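# Clip the netting's taped edge to the middle hoop

## Task

Use a peg to clamp the taped edge of the netting onto the closer leg of the central hoop. The peg must sit at a right angle to the leg, and the leg must lie entirely between its jaws. At the spot where the jaws close on the leg, the tape has to span the full jaw width on each side. The pegs on the two outer hoops must still be holding the netting at the end.

## Robot and tools

Robot: two arms, left_arm and right_arm. Each has a five-finger hand: left_arm a left hand, right_arm a right hand. Calibrated bases in the scene frame: left_arm at (-0.026, +0.237, 0) m, right_arm at (+0.028, -0.347, 0) m, both nearly unrotated. Scene frame: origin at table-top height midway between the nominal bases, +z up, +x out over the table, left_arm toward +y. Image left/right does not match these names.

Hand point: a point fixed to the palm, 0.15 m out from the wrist mounting face along the fingers and 0.05 m in front of the palm. Its +z runs along straight fingers, +y out of the palm, +x across the palm away from the thumb on the right hand (toward the thumb on the left hand). Straight fingertips reach 0.06 to 0.07 m past the point and sit 0.06 m behind it along -y. A wrist bracket on the little-finger side reaches 0.10 m across the palm and can strike things. Arms track commands loosely; resting 1 to 3 cm (sometimes 5 cm) low is normal and not a sign of contact.

Row layout (shared by execute_actions and move): 28 numbers, each in [-1, 1], always both arms. Indices 0-5: left_arm dx, dy, dz, rx, ry, rz. 6-11: left hand motors little, ring, middle, index, thumb_bend, thumb_turn. 12-13: left force_limit, speed. 14-27: the same fourteen for right_arm. Pose numbers are offsets, not poses: they count from that arm's Hand target at the start of the action or move, along that Hand target's own axes. 1.0 equals 0.6 m for dx/dy/dz and 180 degrees for the rotation vector rx, ry, rz. Six zeros re-command the current Hand target. Every row in a list counts from the same start, not from the previous row; repeating an offset in a new call moves further.

Hand numbers are absolute targets: +1 open/straight, -1 closed. thumb_turn -1 puts the thumb opposite the fingers, +1 beside the palm. force_limit maps -1..+1 to about 0..10 N at the fingertip (0..15 N for the two thumb motors). speed rises linearly from near zero at -1 to full at +0.48 and stays full up to +1; full travel takes 0.49 s. For a soft grip close at speed -0.94 or below. The hand has no 'no change' value: to keep a hand as it is, resend the last eight numbers you sent for it (if none yet, its hand_measured six plus hand_force_limit and hand_speed). An object 0.035 to 0.065 m thick, or a handle down to about 0.025 m, can be held with the thumb turned in. A motor only starts when its target changes by at least 0.002. To squeeze harder, raise force_limit and send a target more closed than hand_measured; to loosen, send one more open.

Tools:
- execute_actions(actions, cameras): actions is a list of actions; each action is a table of up to 15 rows at 1/30 s per step, and a short table repeats its final row to fill 15 steps. Images are returned for an empty actions list or when cameras names them.
- move(target, speed, blend, blocking, cameras): straight-line path of each hand point to target, one row or up to 15 rows, all offsets from the Hand targets at the move's start. speed in m/s, 0.002 to 4.3, default 0.25 (turns up to twice that in rad/s), one value or one per target. blend in m rounds corners; 0 stops at each target. Paths last 0.5 to 10 s and do not avoid obstacles or the other arm. Hand numbers of later targets are applied after arrival. Avoid paths near an arm's own base.
- wait(seconds): 0 to 10 s, arms hold their last commands.
- stop(): brakes a running move.
- zoom_image(camera, region): region [x0, y0, x1, y1] in pixels of that camera's latest image, at most 504 by 504.
- show_instructions(): shows reference pages.
- finished_scene(scene): ends the scene, irreversible.

Cameras: cam_high, cam_low, cam_front, cam_level, cam_over, cam_left_wrist, cam_right_wrist, all 896x504; use ["all"], a list of names, or []. Calibrations are approximate by a few mm and degrees.

Results: end_effector_position (m) and end_effector_quat_wxyz in the scene frame; Hand target is the last commanded pose after a 40-degree orientation clip, and next offsets count from it. hand_measured, hand_stopped_by (moving, target, force, stalled, fault) and hand_load_n follow the six-motor order; a load near 0 means no grip. A move adds a 'move:' line: done, off_target, moving, held or fault, plus limits=paced (pose clipped) or limits=held (steps withheld). done means at rest within 10 mm and 2 degrees, not that contact happened. Joint torques are offset and noisy.

Cautions: nothing may end up off the table. Avoid drops, releasing moving parts, slams, and hard pushes, especially into fixed or heavy objects. Never let the arms press or hit each other, including one hand closing on the other's fingers. Limit finger force. An arm pushing against something keeps pushing until you command it back past its hand point. Stretched or loaded arms heat up; a MOTOR HOT line warns, and at 100 °C the arm drops for 30 to 60 s. Joint ranges (rad): waist -2.880 to 2.880, shoulder 0.000 to 3.142, elbow 0.000 to 3.019, wrist pitch -1.693 to 1.571, wrist yaw -1.571 to 1.571, wrist roll -2.094 to 2.094. The result must hold after the robot lets go.

Each tool is called after ">>>" as name(argument=value, ...) on one line, values as JSON.

Reference images:

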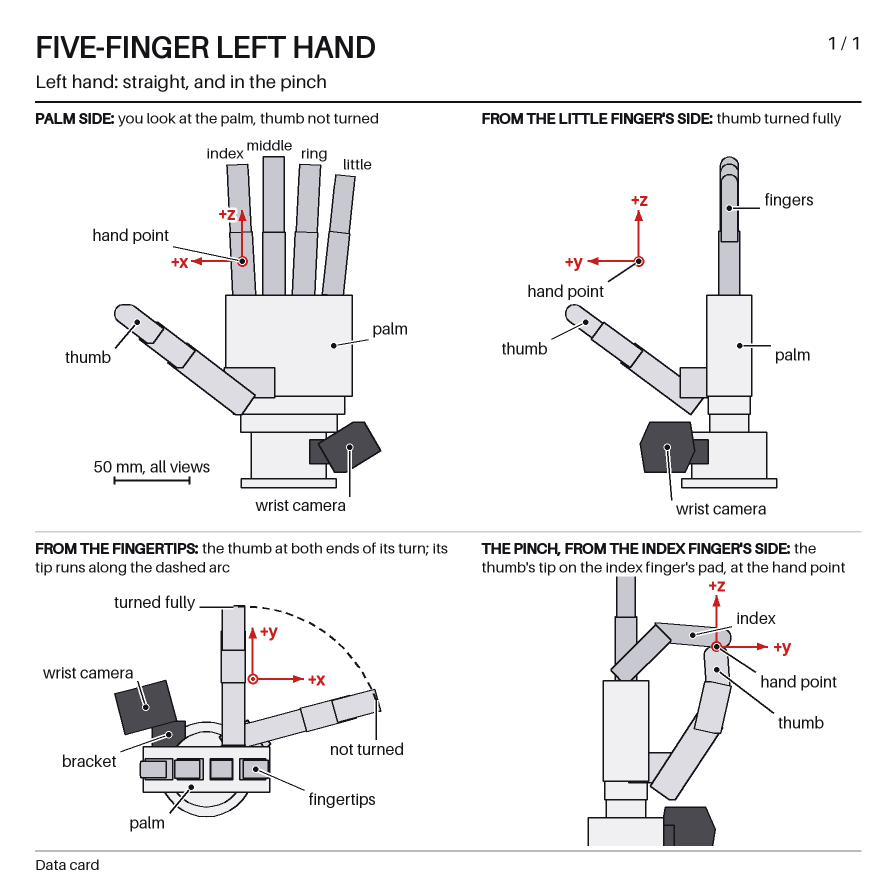

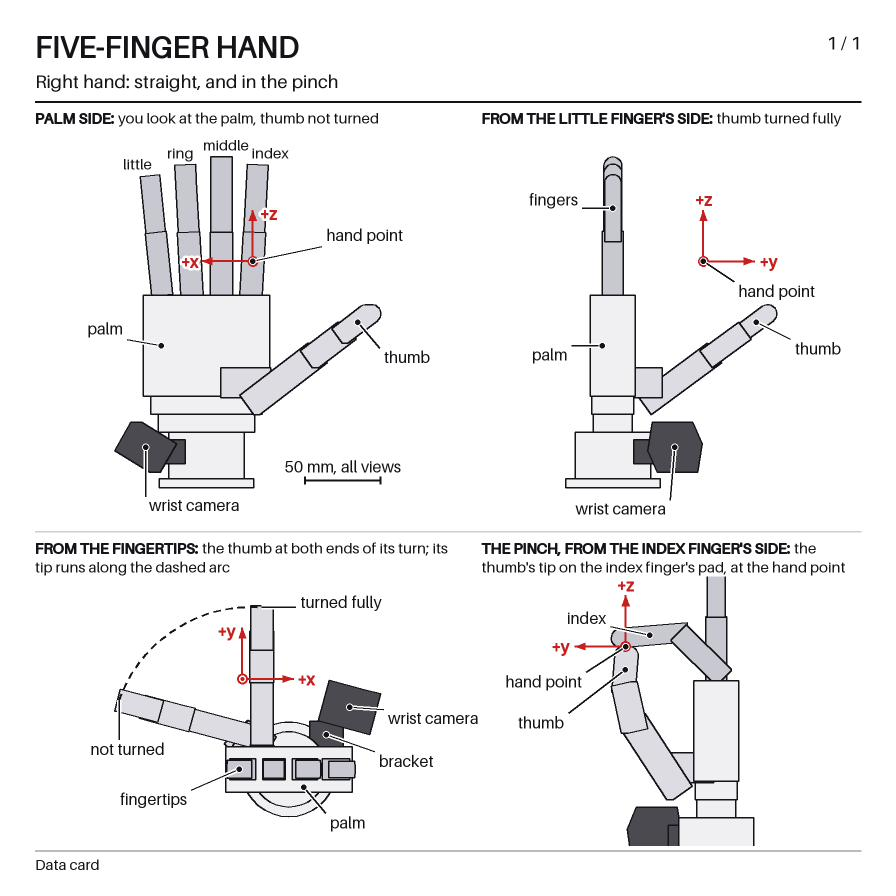

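## Session

>>> execute_actions(actions=[])

Scene clock: 0.00 s.
left_arm: end_effector_position=(+0.3249, +0.1470, +0.3663) hand_measured=(+1.000, +1.000, +1.000, +1.000, +1.000, +1.000) hand_load_n=(+0.0, +0.0, +0.0, +0.0, +0.0, +0.0) hand_stopped_by=(target, target, target, target, target, target) hand_force_limit=0.00 hand_speed=-0.80 end_effector_quat_wxyz=(+0.671, -0.323, +0.602, -0.288) | right_arm: end_effector_position=(+0.7366, -0.3554, +0.2365) hand_measured=(+1.000, +1.000, +1.000, +1.000, +1.000, +1.000) hand_load_n=(+0.0, +0.0, +0.0, +0.0, +0.0, +0.0) hand_stopped_by=(target, target, target, target, target, target) hand_force_limit=0.00 hand_speed=-0.80 end_effector_quat_wxyz=(-0.564, +0.663, -0.419, +0.260)
Joint positions: left_arm=[-0.654 0.574 0.626 0.037 -0.74 0.733] | right_arm=[-0.229 1.781 1.44 0.014 -0.777 -0.101]
Joint velocities: within noise
Joint torques (N m): no reading
Heat: left arm: hottest elbow 26 °C; right arm: hottest elbow 28 °C.
Hand target: left_arm +0.3255, +0.1465, +0.3866; +0.676, -0.326, +0.589, -0.300 | right_arm +0.7428, -0.3568, +0.2536; -0.568, +0.660, -0.408, +0.273

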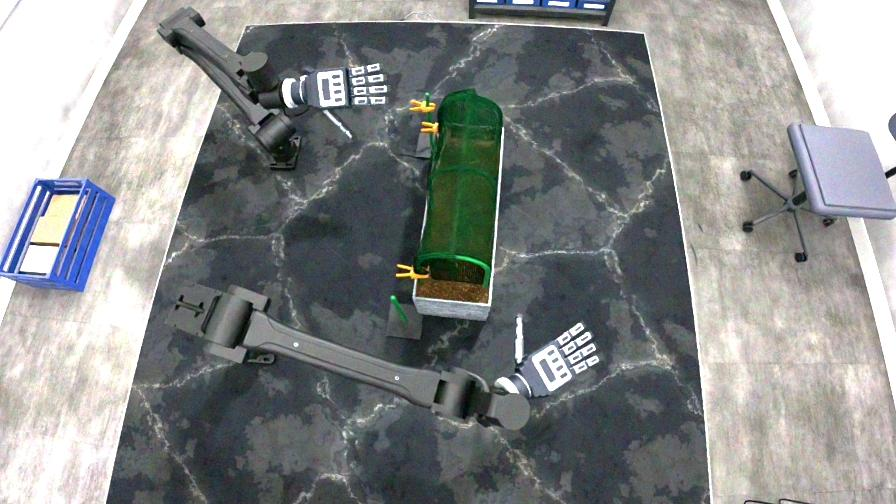

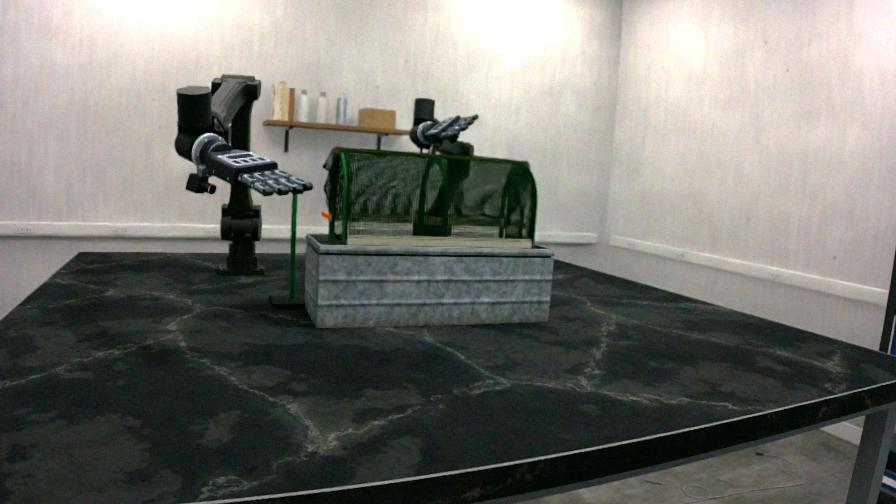

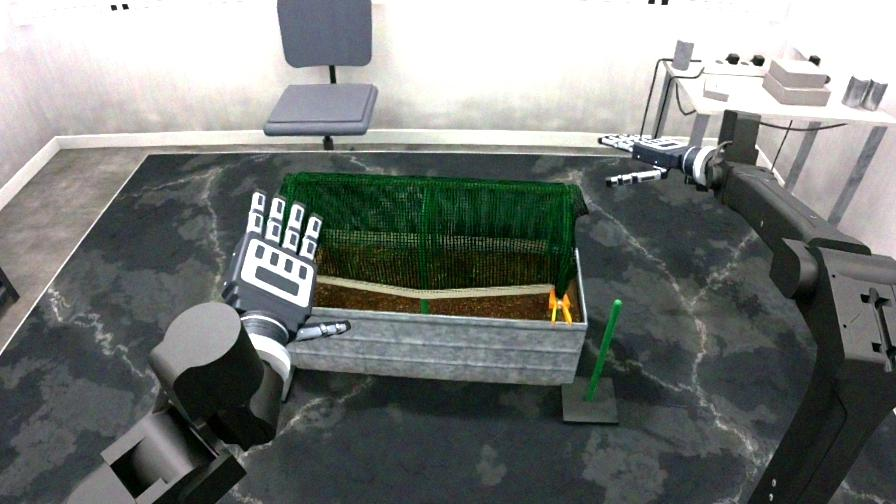

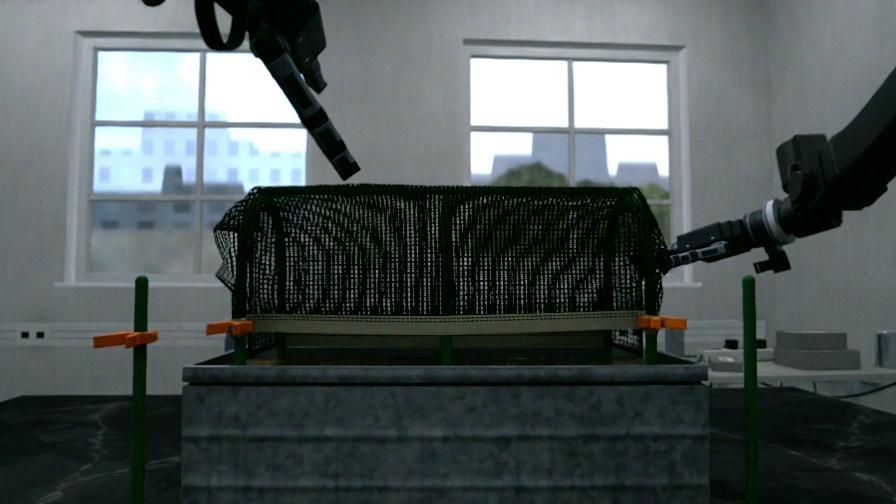

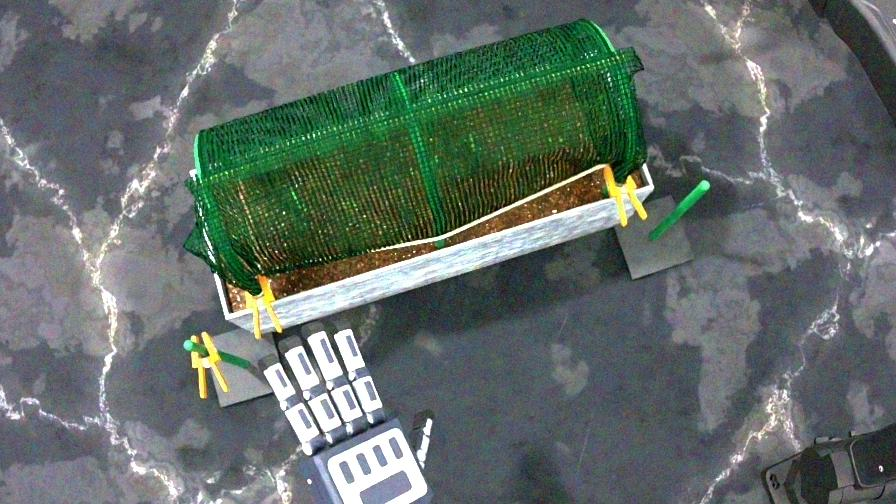

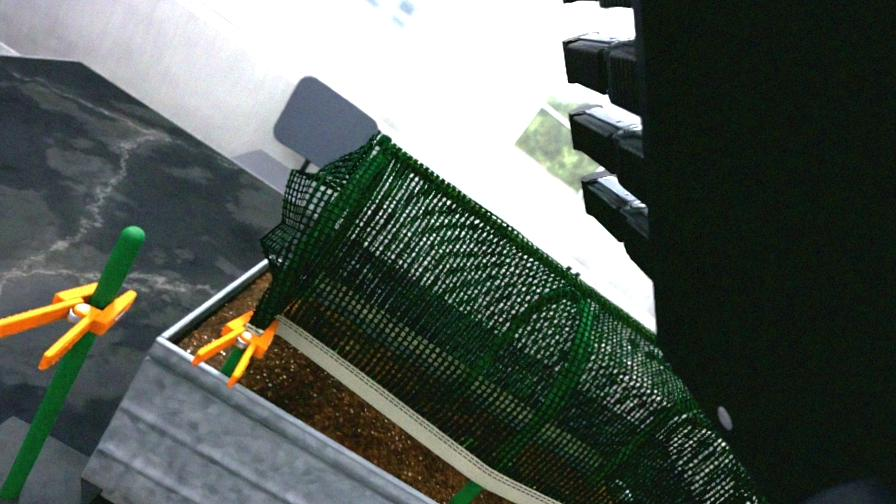

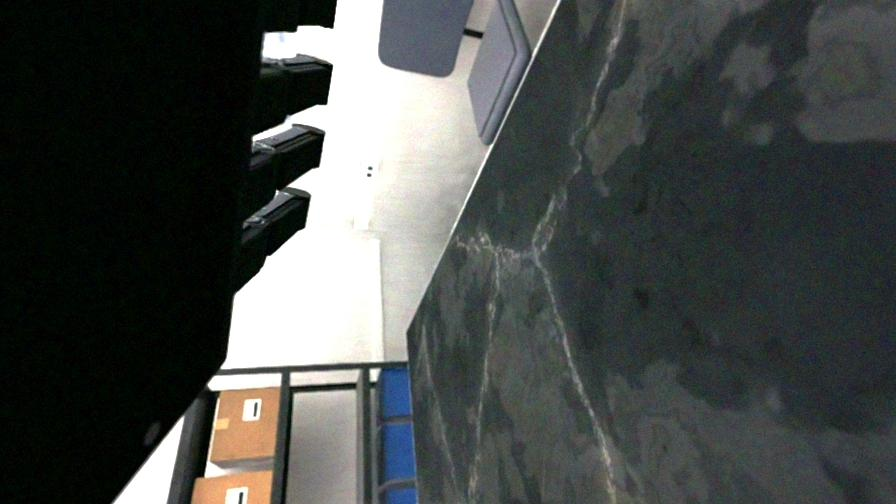

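>>> zoom_image(camera="cam_over", region=[160, 240, 460, 420])

>>> zoom_image(camera="cam_left_wrist", region=[0, 200, 504, 504])

>>> zoom_image(camera="cam_level", region=[80, 250, 480, 450])

>>> zoom_image(camera="cam_level", region=[390, 290, 510, 370])

Scaled by 1.680 from the camera's 896x504 image, which has a finer 1280x720 frame.

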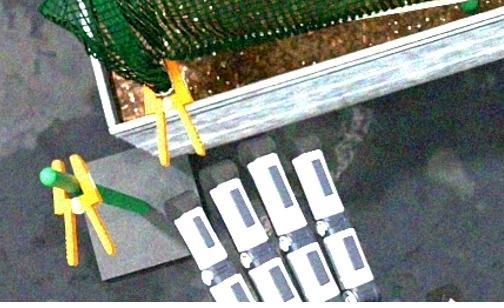

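Scaled by 1.000.

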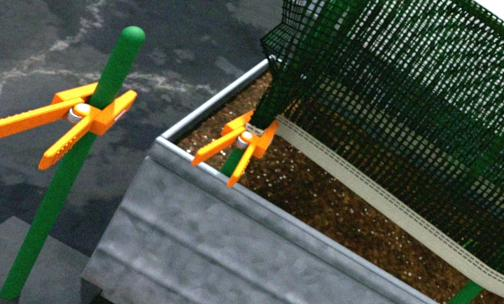

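Scaled by 1.260 from the camera's 896x504 image, which has a finer 1280x720 frame.

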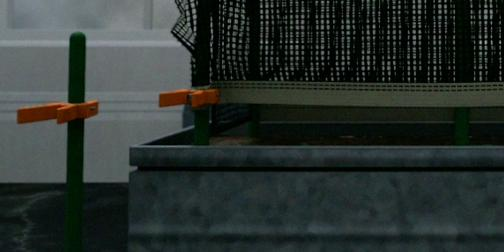

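Scaled by 4.200 from the camera's 896x504 image, which has a finer 1280x720 frame.

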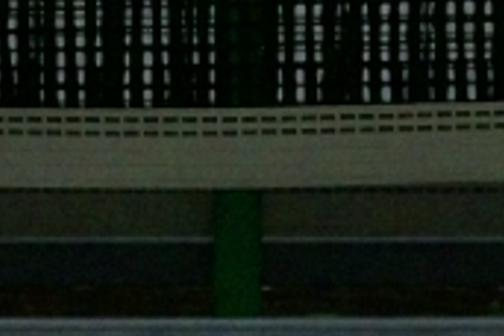

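>>> zoom_image(camera="cam_left_wrist", region=[0, 210, 200, 400])

>>> zoom_image(camera="cam_over", region=[170, 320, 280, 410])

>>> zoom_image(camera="cam_level", region=[80, 300, 180, 360])

>>> zoom_image(camera="cam_level", region=[195, 290, 295, 350])

>>> zoom_image(camera="cam_over", region=[570, 140, 690, 240])

Scaled by 2.520 from the camera's 896x504 image, which has a finer 1280x720 frame.

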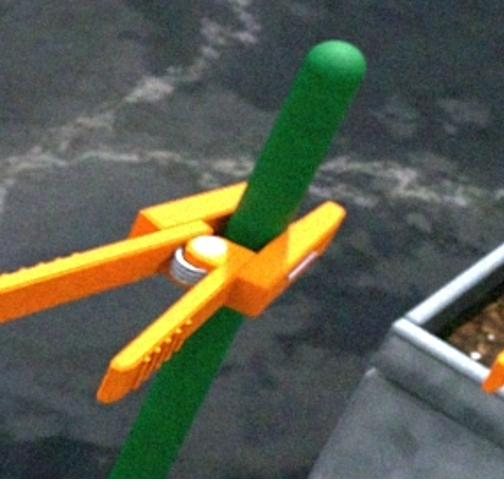

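Scaled by 4.582 from the camera's 896x504 image, which has a finer 1280x720 frame.

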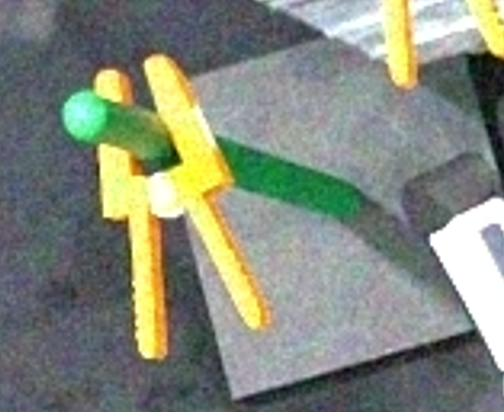

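Scaled by 5.040 from the camera's 896x504 image, which has a finer 1280x720 frame.

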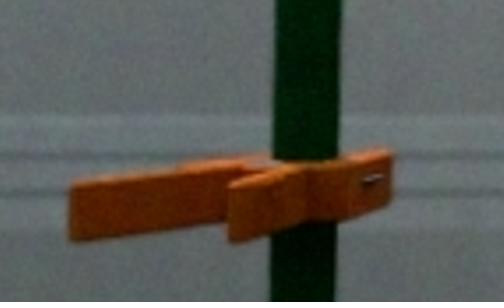

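Scaled by 5.040 from the camera's 896x504 image, which has a finer 1280x720 frame.

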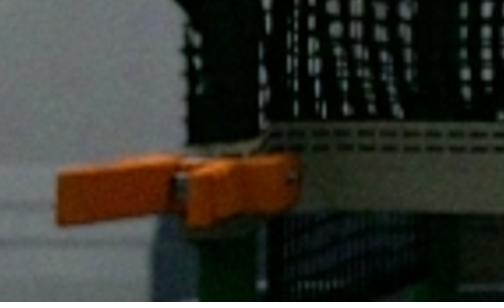

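Scaled by 4.200 from the camera's 896x504 image, which has a finer 1280x720 frame.

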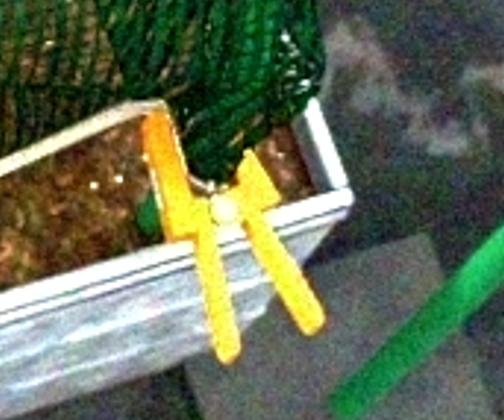

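>>> zoom_image(camera="cam_over", region=[370, 190, 520, 290])

>>> zoom_image(camera="cam_front", region=[370, 240, 480, 340])

>>> zoom_image(camera="cam_left_wrist", region=[380, 400, 560, 504])

>>> zoom_image(camera="cam_front", region=[500, 240, 650, 400])

Scaled by 3.360 from the camera's 896x504 image, which has a finer 1280x720 frame.

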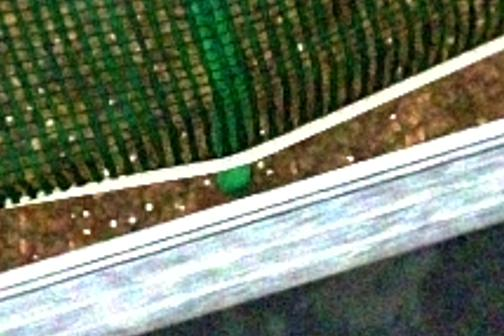

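Scaled by 4.582 from the camera's 896x504 image, which has a finer 1280x720 frame.

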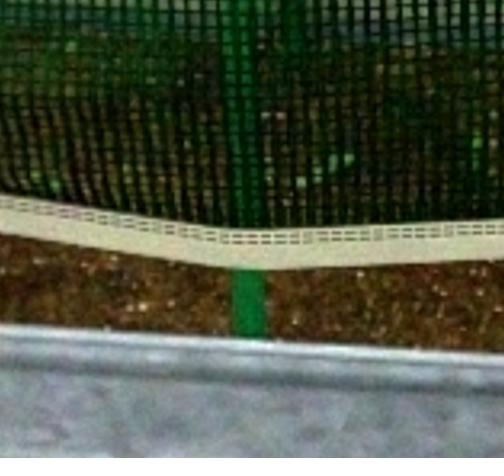

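Scaled by 2.800 from the camera's 896x504 image, which has a finer 1280x720 frame.

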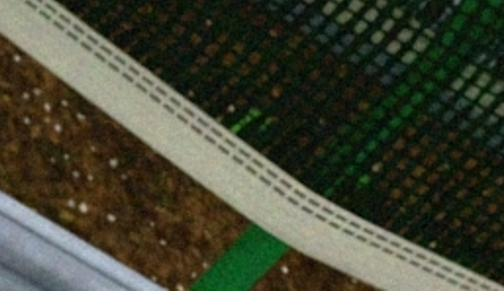

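Scaled by 3.150 from the camera's 896x504 image, which has a finer 1280x720 frame.

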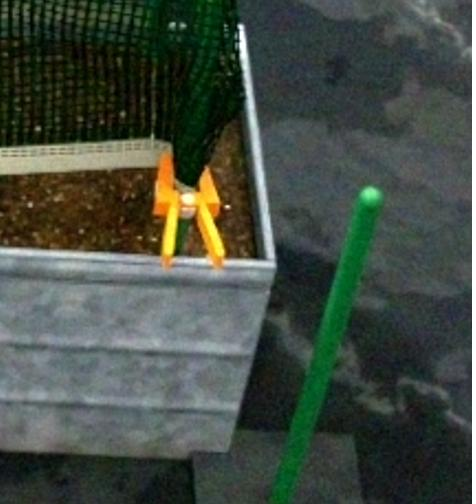

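>>> move(target=[[-0.430,0.2149,-0.1609,0.0834,0.1102,-0.013,1,1,1,1,1,1,0,-0.8,-0.2108,-0.0802,-0.5418,0.0844,-0.0395,-0.2679,1,1,1,1,1,1,0,-0.8],[-0.430,0.2149,-0.1609,0.0834,0.1102,-0.013,1,1,1,1,1,1,0,-0.8,-0.8095,-0.0058,-0.4285,0.1687,-0.0789,-0.5357,1,1,1,1,1,1,0,-0.8]], blend=0.08, speed=0.3, cameras=["all"])

Scene clock: 116.70 s.
left_arm: end_effector_position=(+0.2029, +0.4155, +0.4005) hand_measured=(+1.000, +1.000, +1.000, +1.000, +1.000, +1.000) hand_load_n=(+0.0, +0.0, +0.0, +0.0, +0.0, -0.5) hand_stopped_by=(target, target, target, target, target, target) hand_force_limit=0.00 hand_speed=-0.80 end_effector_quat_wxyz=(+0.593, -0.286, +0.647, -0.384) | right_arm: end_effector_position=(+0.2798, -0.0833, +0.3422) hand_measured=(+1.000, +1.000, +1.000, +1.000, +1.000, +1.000) hand_load_n=(+0.0, +0.0, +0.0, +0.0, +0.0, +0.0) hand_stopped_by=(target, target, target, target, target, target) hand_force_limit=0.00 hand_speed=-0.80 end_effector_quat_wxyz=(-0.353, +0.622, +0.351, +0.604)
Joint positions: left_arm=[1.396 0.628 0.798 -0.234 1.552 0.644] | right_arm=[0.894 0.44 0.509 -0.091 -0.149 -1.559]
Joint torques (N m): left_arm=[1.2 0.73 15.64 1.7 0.29 -0.1] | right_arm=[1.9 0.79 10.06 2.09 0.08 -0.13]
Heat: left arm: hottest elbow 37 °C; right arm: hottest elbow 37 °C.
Hand target: left_arm +0.2000, +0.4201, +0.4298; +0.595, -0.191, +0.645, -0.439 | right_arm +0.2803, -0.0800, +0.3604; -0.354, +0.613, +0.353, +0.612
Off the commanded pose: left_arm 0.030 m, 13 deg | right_arm 0.019 m, 1 deg.
joint sent to its limit (left arm) — joint 5 (wrist yaw), upper limit. The joint targets are off in orientation, not in position.
move: off_target (left_arm, right_arm)
camera_calibration:
cam_left_wrist: T_world_to_cam=[[-0.134802, -0.741211, 0.657597, 0.0720007], [-0.52008, -0.511965, -0.683673, 0.605981], [0.843413, -0.434164, -0.316475, 0.254457], [0, 0, 0, 1]] pos_world=[0.110252, 0.474085, 0.447475]
cam_right_wrist: T_world_to_cam=[[0.839462, -0.471288, 0.270539, -0.367297], [0.00672999, -0.488792, -0.872375, 0.274793], [0.543377, 0.734146, -0.40715, 0.165094], [0, 0, 0, 1]] pos_world=[0.216774, -0.159989, 0.406308]

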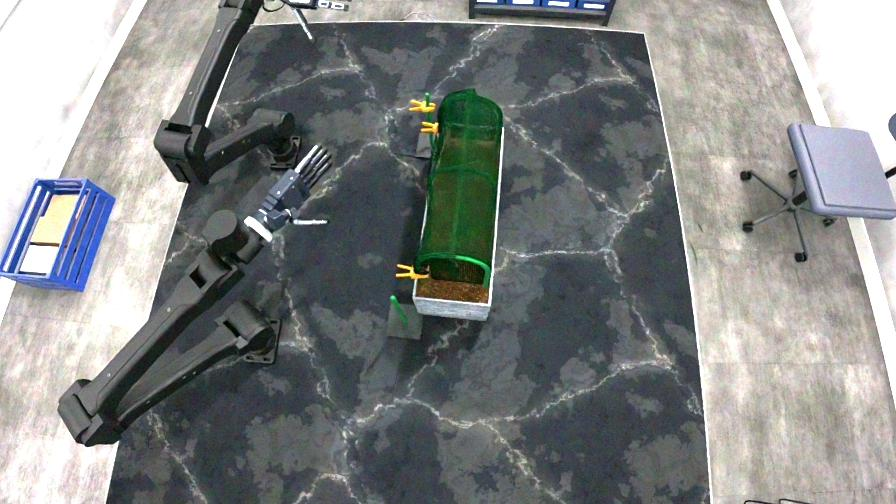

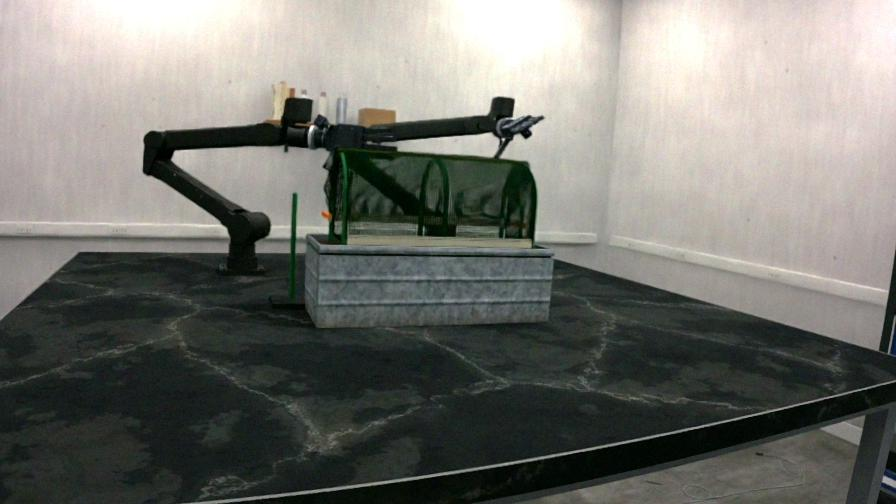

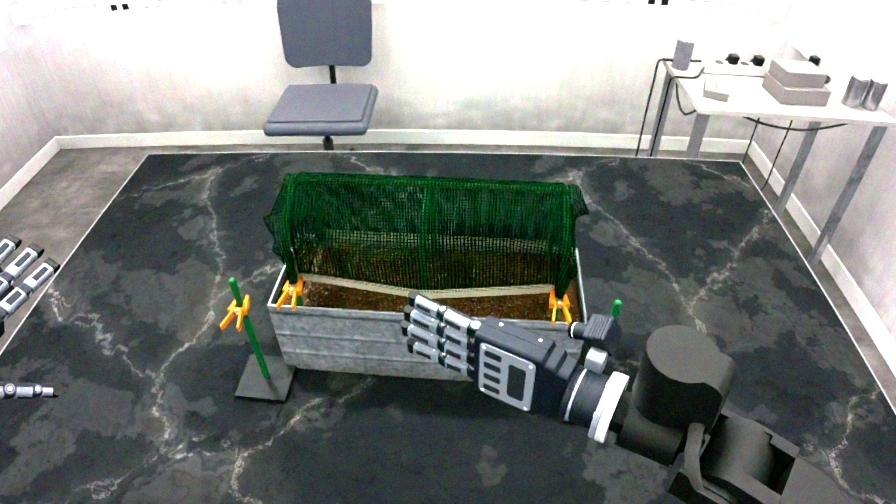

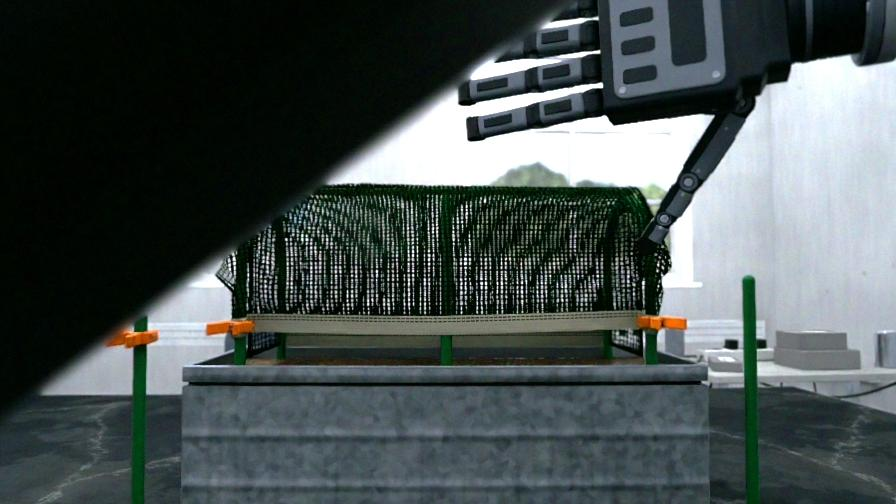

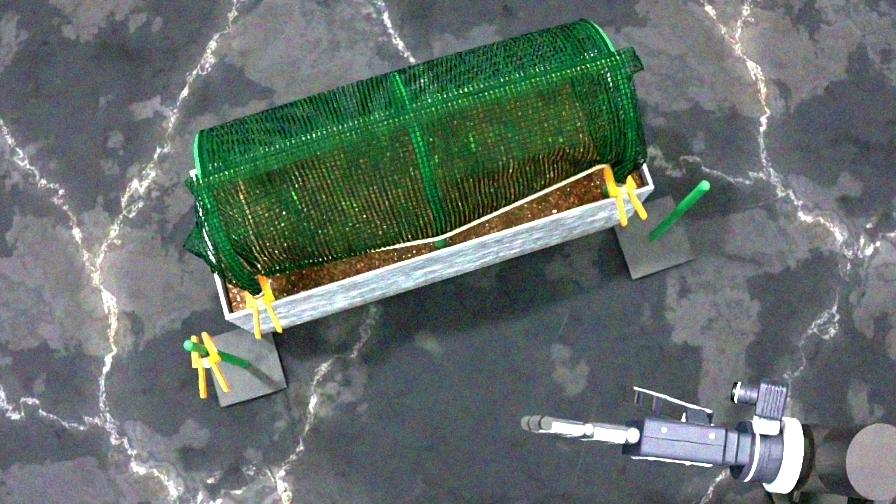

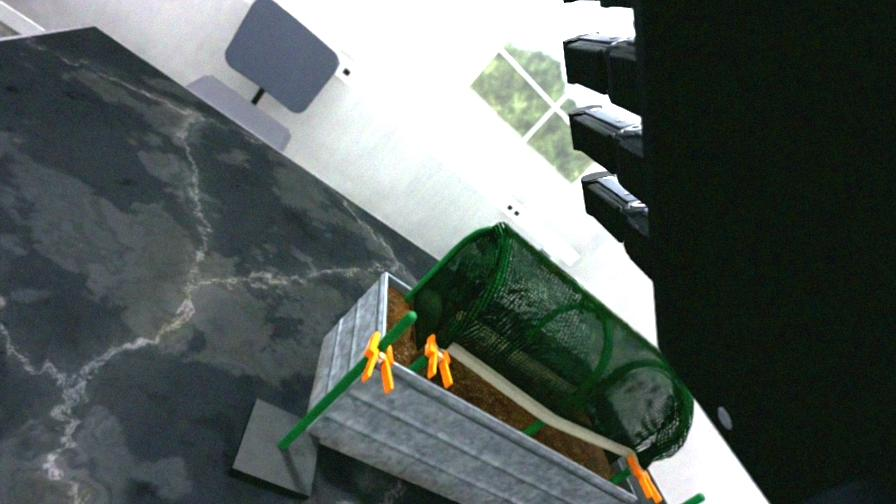

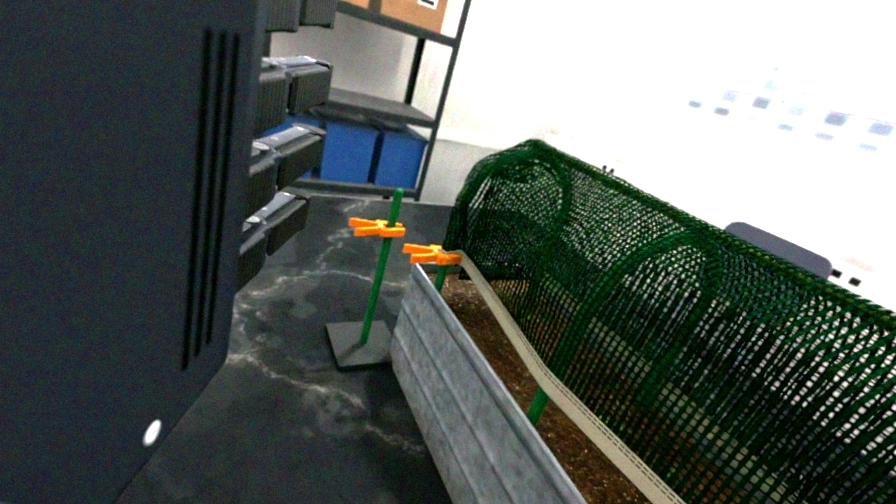

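>>> move(target=[[0,0,0,0,0,0,1,1,1,1,1,1,0,-0.8,0,0,0,0,0,0,1,1,1,0.3,0.3,-1,0,0.2]], cameras=["cam_over","cam_right_wrist"])

>>> zoom_image(camera="cam_over", region=[500, 340, 750, 500])

Scene clock: 122.57 s.
left_arm: end_effector_position=(+0.2029, +0.4155, +0.4005) hand_measured=(+1.000, +1.000, +1.000, +1.000, +1.000, +1.000) hand_load_n=(+0.0, +0.5, +0.0, -0.5, +0.0, +0.0) hand_stopped_by=(target, target, target, target, target, target) hand_force_limit=0.00 hand_speed=-0.80 end_effector_quat_wxyz=(+0.593, -0.286, +0.647, -0.384) | right_arm: end_effector_position=(+0.2799, -0.0834, +0.3423) hand_measured=(+1.000, +1.000, +1.000, +0.300, +0.300, -1.000) hand_load_n=(+0.0, +0.0, +0.0, +0.0, +0.0, +0.0) hand_stopped_by=(target, target, target, target, target, target) hand_force_limit=0.00 hand_speed=0.20 end_effector_quat_wxyz=(-0.352, +0.622, +0.352, +0.604)
Joint positions: left_arm=[1.396 0.628 0.798 -0.234 1.552 0.644] | right_arm=[0.894 0.44 0.509 -0.091 -0.149 -1.56]
Joint torques (N m): left_arm=[1.2 0.79 15.64 1.7 0.29 -0.1] | right_arm=[2.2 0.62 10.07 2.1 0.06 -0.12]
Heat: left arm: hottest elbow 37 °C; right arm: hottest elbow 37 °C.
Hand target: left_arm +0.2000, +0.4201, +0.4298; +0.595, -0.191, +0.645, -0.439 | right_arm +0.2803, -0.0800, +0.3604; -0.354, +0.613, +0.353, +0.612
Off the commanded pose: left_arm 0.030 m, 13 deg | right_arm 0.018 m, 1 deg.
joint sent to its limit (left arm) — joint 5 (wrist yaw), upper limit. The joint targets are off in orientation, not in position.
move: off_target (left_arm, right_arm)
camera_calibration:
cam_right_wrist: T_world_to_cam=[[0.839045, -0.471403, 0.27163, -0.367666], [0.00746637, -0.489239, -0.872118, 0.274457], [0.544011, 0.733774, -0.406974, 0.164825], [0, 0, 0, 1]] pos_world=[0.216773, -0.159988, 0.406307]
Images, in order (width x height): cam_over 896x504, cam_right_wrist 896x504.

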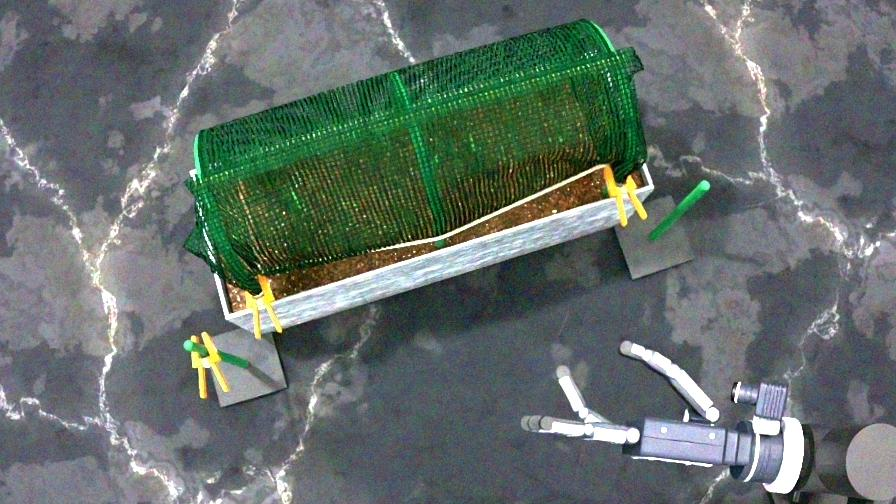

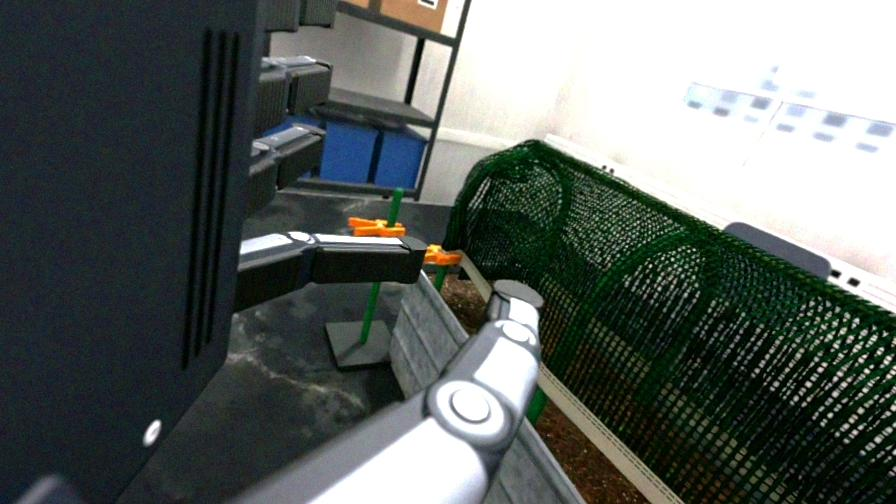

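Scaled by 2.016 from the camera's 896x504 image, which has a finer 1280x720 frame.

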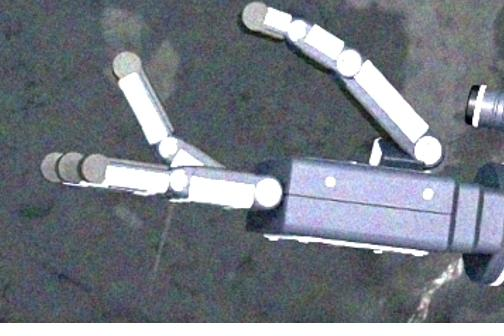

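>>> move(target=[[0,0,0,0,0,0,1,1,1,1,1,1,0,-0.8,0,0,0,0,0,0,1,1,1,0.0,0.1,-1,0,0.2]], cameras=["cam_over"])

>>> zoom_image(camera="cam_over", region=[500, 340, 750, 500])

>>> move(target=[[0,0,0,0,0,0,1,1,1,1,1,1,0,-0.8,0,0,0,0,0,0,1,1,1,-0.15,0.5,-1,0,0.2]], cameras=["cam_over"])

>>> zoom_image(camera="cam_over", region=[500, 340, 750, 500])

Scene clock: 127.80 s.
left_arm: end_effector_position=(+0.2029, +0.4155, +0.4005) hand_measured=(+1.000, +1.000, +1.000, +1.000, +1.000, +1.000) hand_load_n=(+0.0, +0.0, +0.0, +0.0, +0.5, +0.0) hand_stopped_by=(target, target, target, target, target, target) hand_force_limit=0.00 hand_speed=-0.80 end_effector_quat_wxyz=(+0.593, -0.286, +0.647, -0.384) | right_arm: end_effector_position=(+0.2799, -0.0834, +0.3423) hand_measured=(+1.000, +1.000, +1.000, +0.000, +0.100, -1.000) hand_load_n=(+0.0, +0.0, +0.0, +0.0, +0.0, +0.0) hand_stopped_by=(target, target, target, target, target, target) hand_force_limit=0.00 hand_speed=0.20 end_effector_quat_wxyz=(-0.352, +0.622, +0.352, +0.604)
Joint positions: left_arm=[1.396 0.628 0.798 -0.234 1.552 0.644] | right_arm=[0.894 0.44 0.509 -0.091 -0.149 -1.56]
Joint torques (N m): left_arm=[1.2 0.73 15.64 1.72 0.3 -0.1] | right_arm=[2.02 0.85 10.02 2.1 0.07 -0.15]
Heat: left arm: hottest elbow 36 °C; right arm: hottest elbow 38 °C.
Hand target: left_arm +0.2000, +0.4201, +0.4298; +0.595, -0.191, +0.645, -0.439 | right_arm +0.2803, -0.0800, +0.3604; -0.354, +0.613, +0.353, +0.612
Off the commanded pose: left_arm 0.030 m, 13 deg | right_arm 0.018 m, 1 deg.
joint sent to its limit (left arm) — joint 5 (wrist yaw), upper limit. The joint targets are off in orientation, not in position.
move: off_target (left_arm, right_arm)
Images, in order (width x height): cam_over 896x504.

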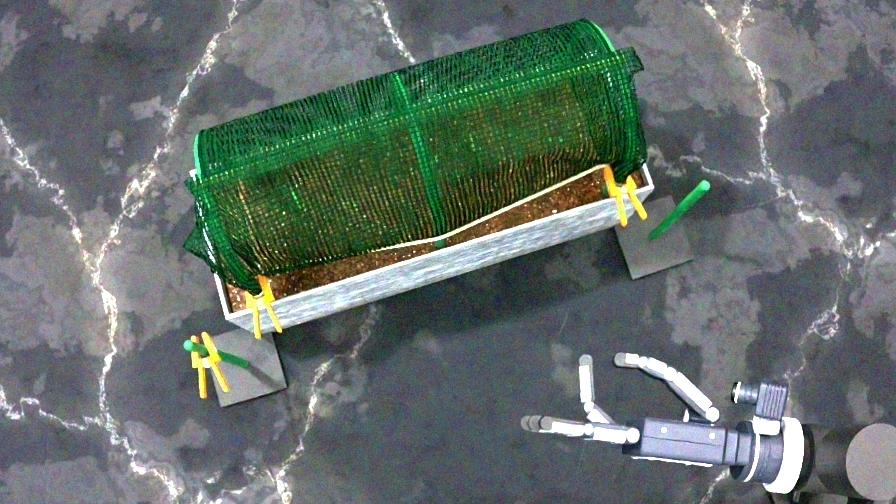

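Scaled by 2.016 from the camera's 896x504 image, which has a finer 1280x720 frame.

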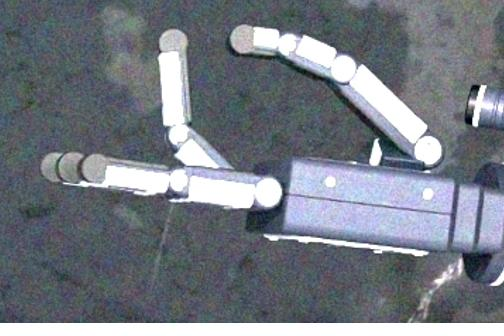

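Scene clock: 128.33 s.
left_arm: end_effector_position=(+0.2029, +0.4155, +0.4005) hand_measured=(+1.000, +1.000, +1.000, +1.000, +1.000, +1.000) hand_load_n=(+0.0, +0.0, +0.0, +0.0, +0.0, +0.0) hand_stopped_by=(target, target, target, target, target, target) hand_force_limit=0.00 hand_speed=-0.80 end_effector_quat_wxyz=(+0.593, -0.286, +0.647, -0.384) | right_arm: end_effector_position=(+0.2799, -0.0834, +0.3423) hand_measured=(+1.000, +1.000, +1.000, -0.150, +0.500, -1.000) hand_load_n=(+0.0, +0.0, +0.0, +0.0, +0.0, +0.5) hand_stopped_by=(target, target, target, target, target, target) hand_force_limit=0.00 hand_speed=0.20 end_effector_quat_wxyz=(-0.352, +0.622, +0.352, +0.604)
Joint positions: left_arm=[1.396 0.628 0.798 -0.234 1.552 0.644] | right_arm=[0.894 0.44 0.509 -0.091 -0.149 -1.56]
Joint torques (N m): left_arm=[1.14 0.73 15.64 1.73 0.3 -0.1] | right_arm=[2.08 0.67 9.98 2.04 0.06 -0.15]
Heat: left arm: hottest elbow 36 °C; right arm: hottest elbow 38 °C.
Hand target: left_arm +0.2000, +0.4201, +0.4298; +0.595, -0.191, +0.645, -0.439 | right_arm +0.2803, -0.0800, +0.3604; -0.354, +0.613, +0.353, +0.612
Off the commanded pose: left_arm 0.030 m, 13 deg | right_arm 0.018 m, 1 deg.
joint sent to its limit (left arm) — joint 5 (wrist yaw), upper limit. The joint targets are off in orientation, not in position.
move: off_target (left_arm, right_arm)
Images, in order (width x height): cam_over 896x504.

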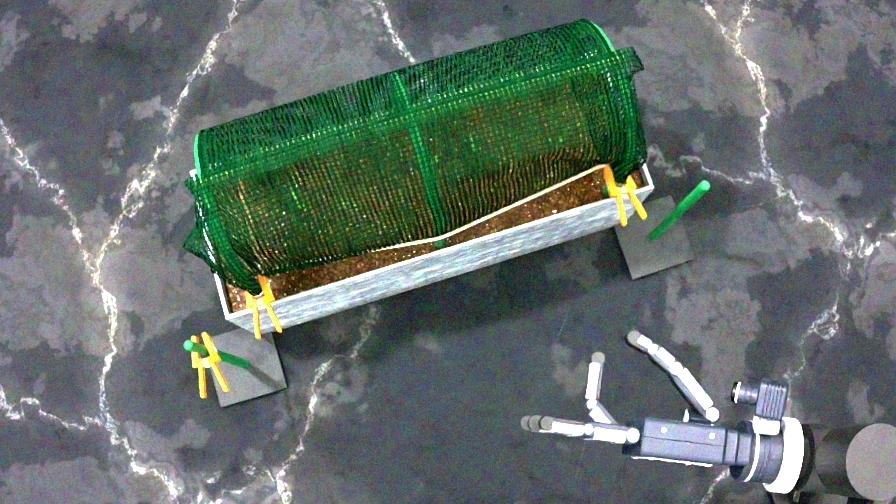

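Scaled by 2.016 from the camera's 896x504 image, which has a finer 1280x720 frame.

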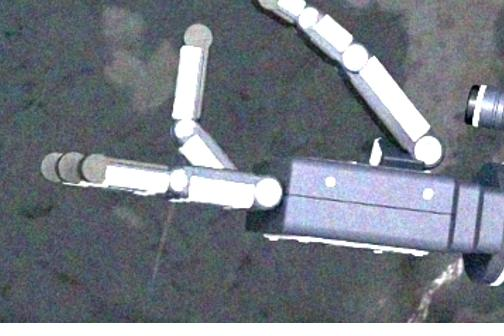

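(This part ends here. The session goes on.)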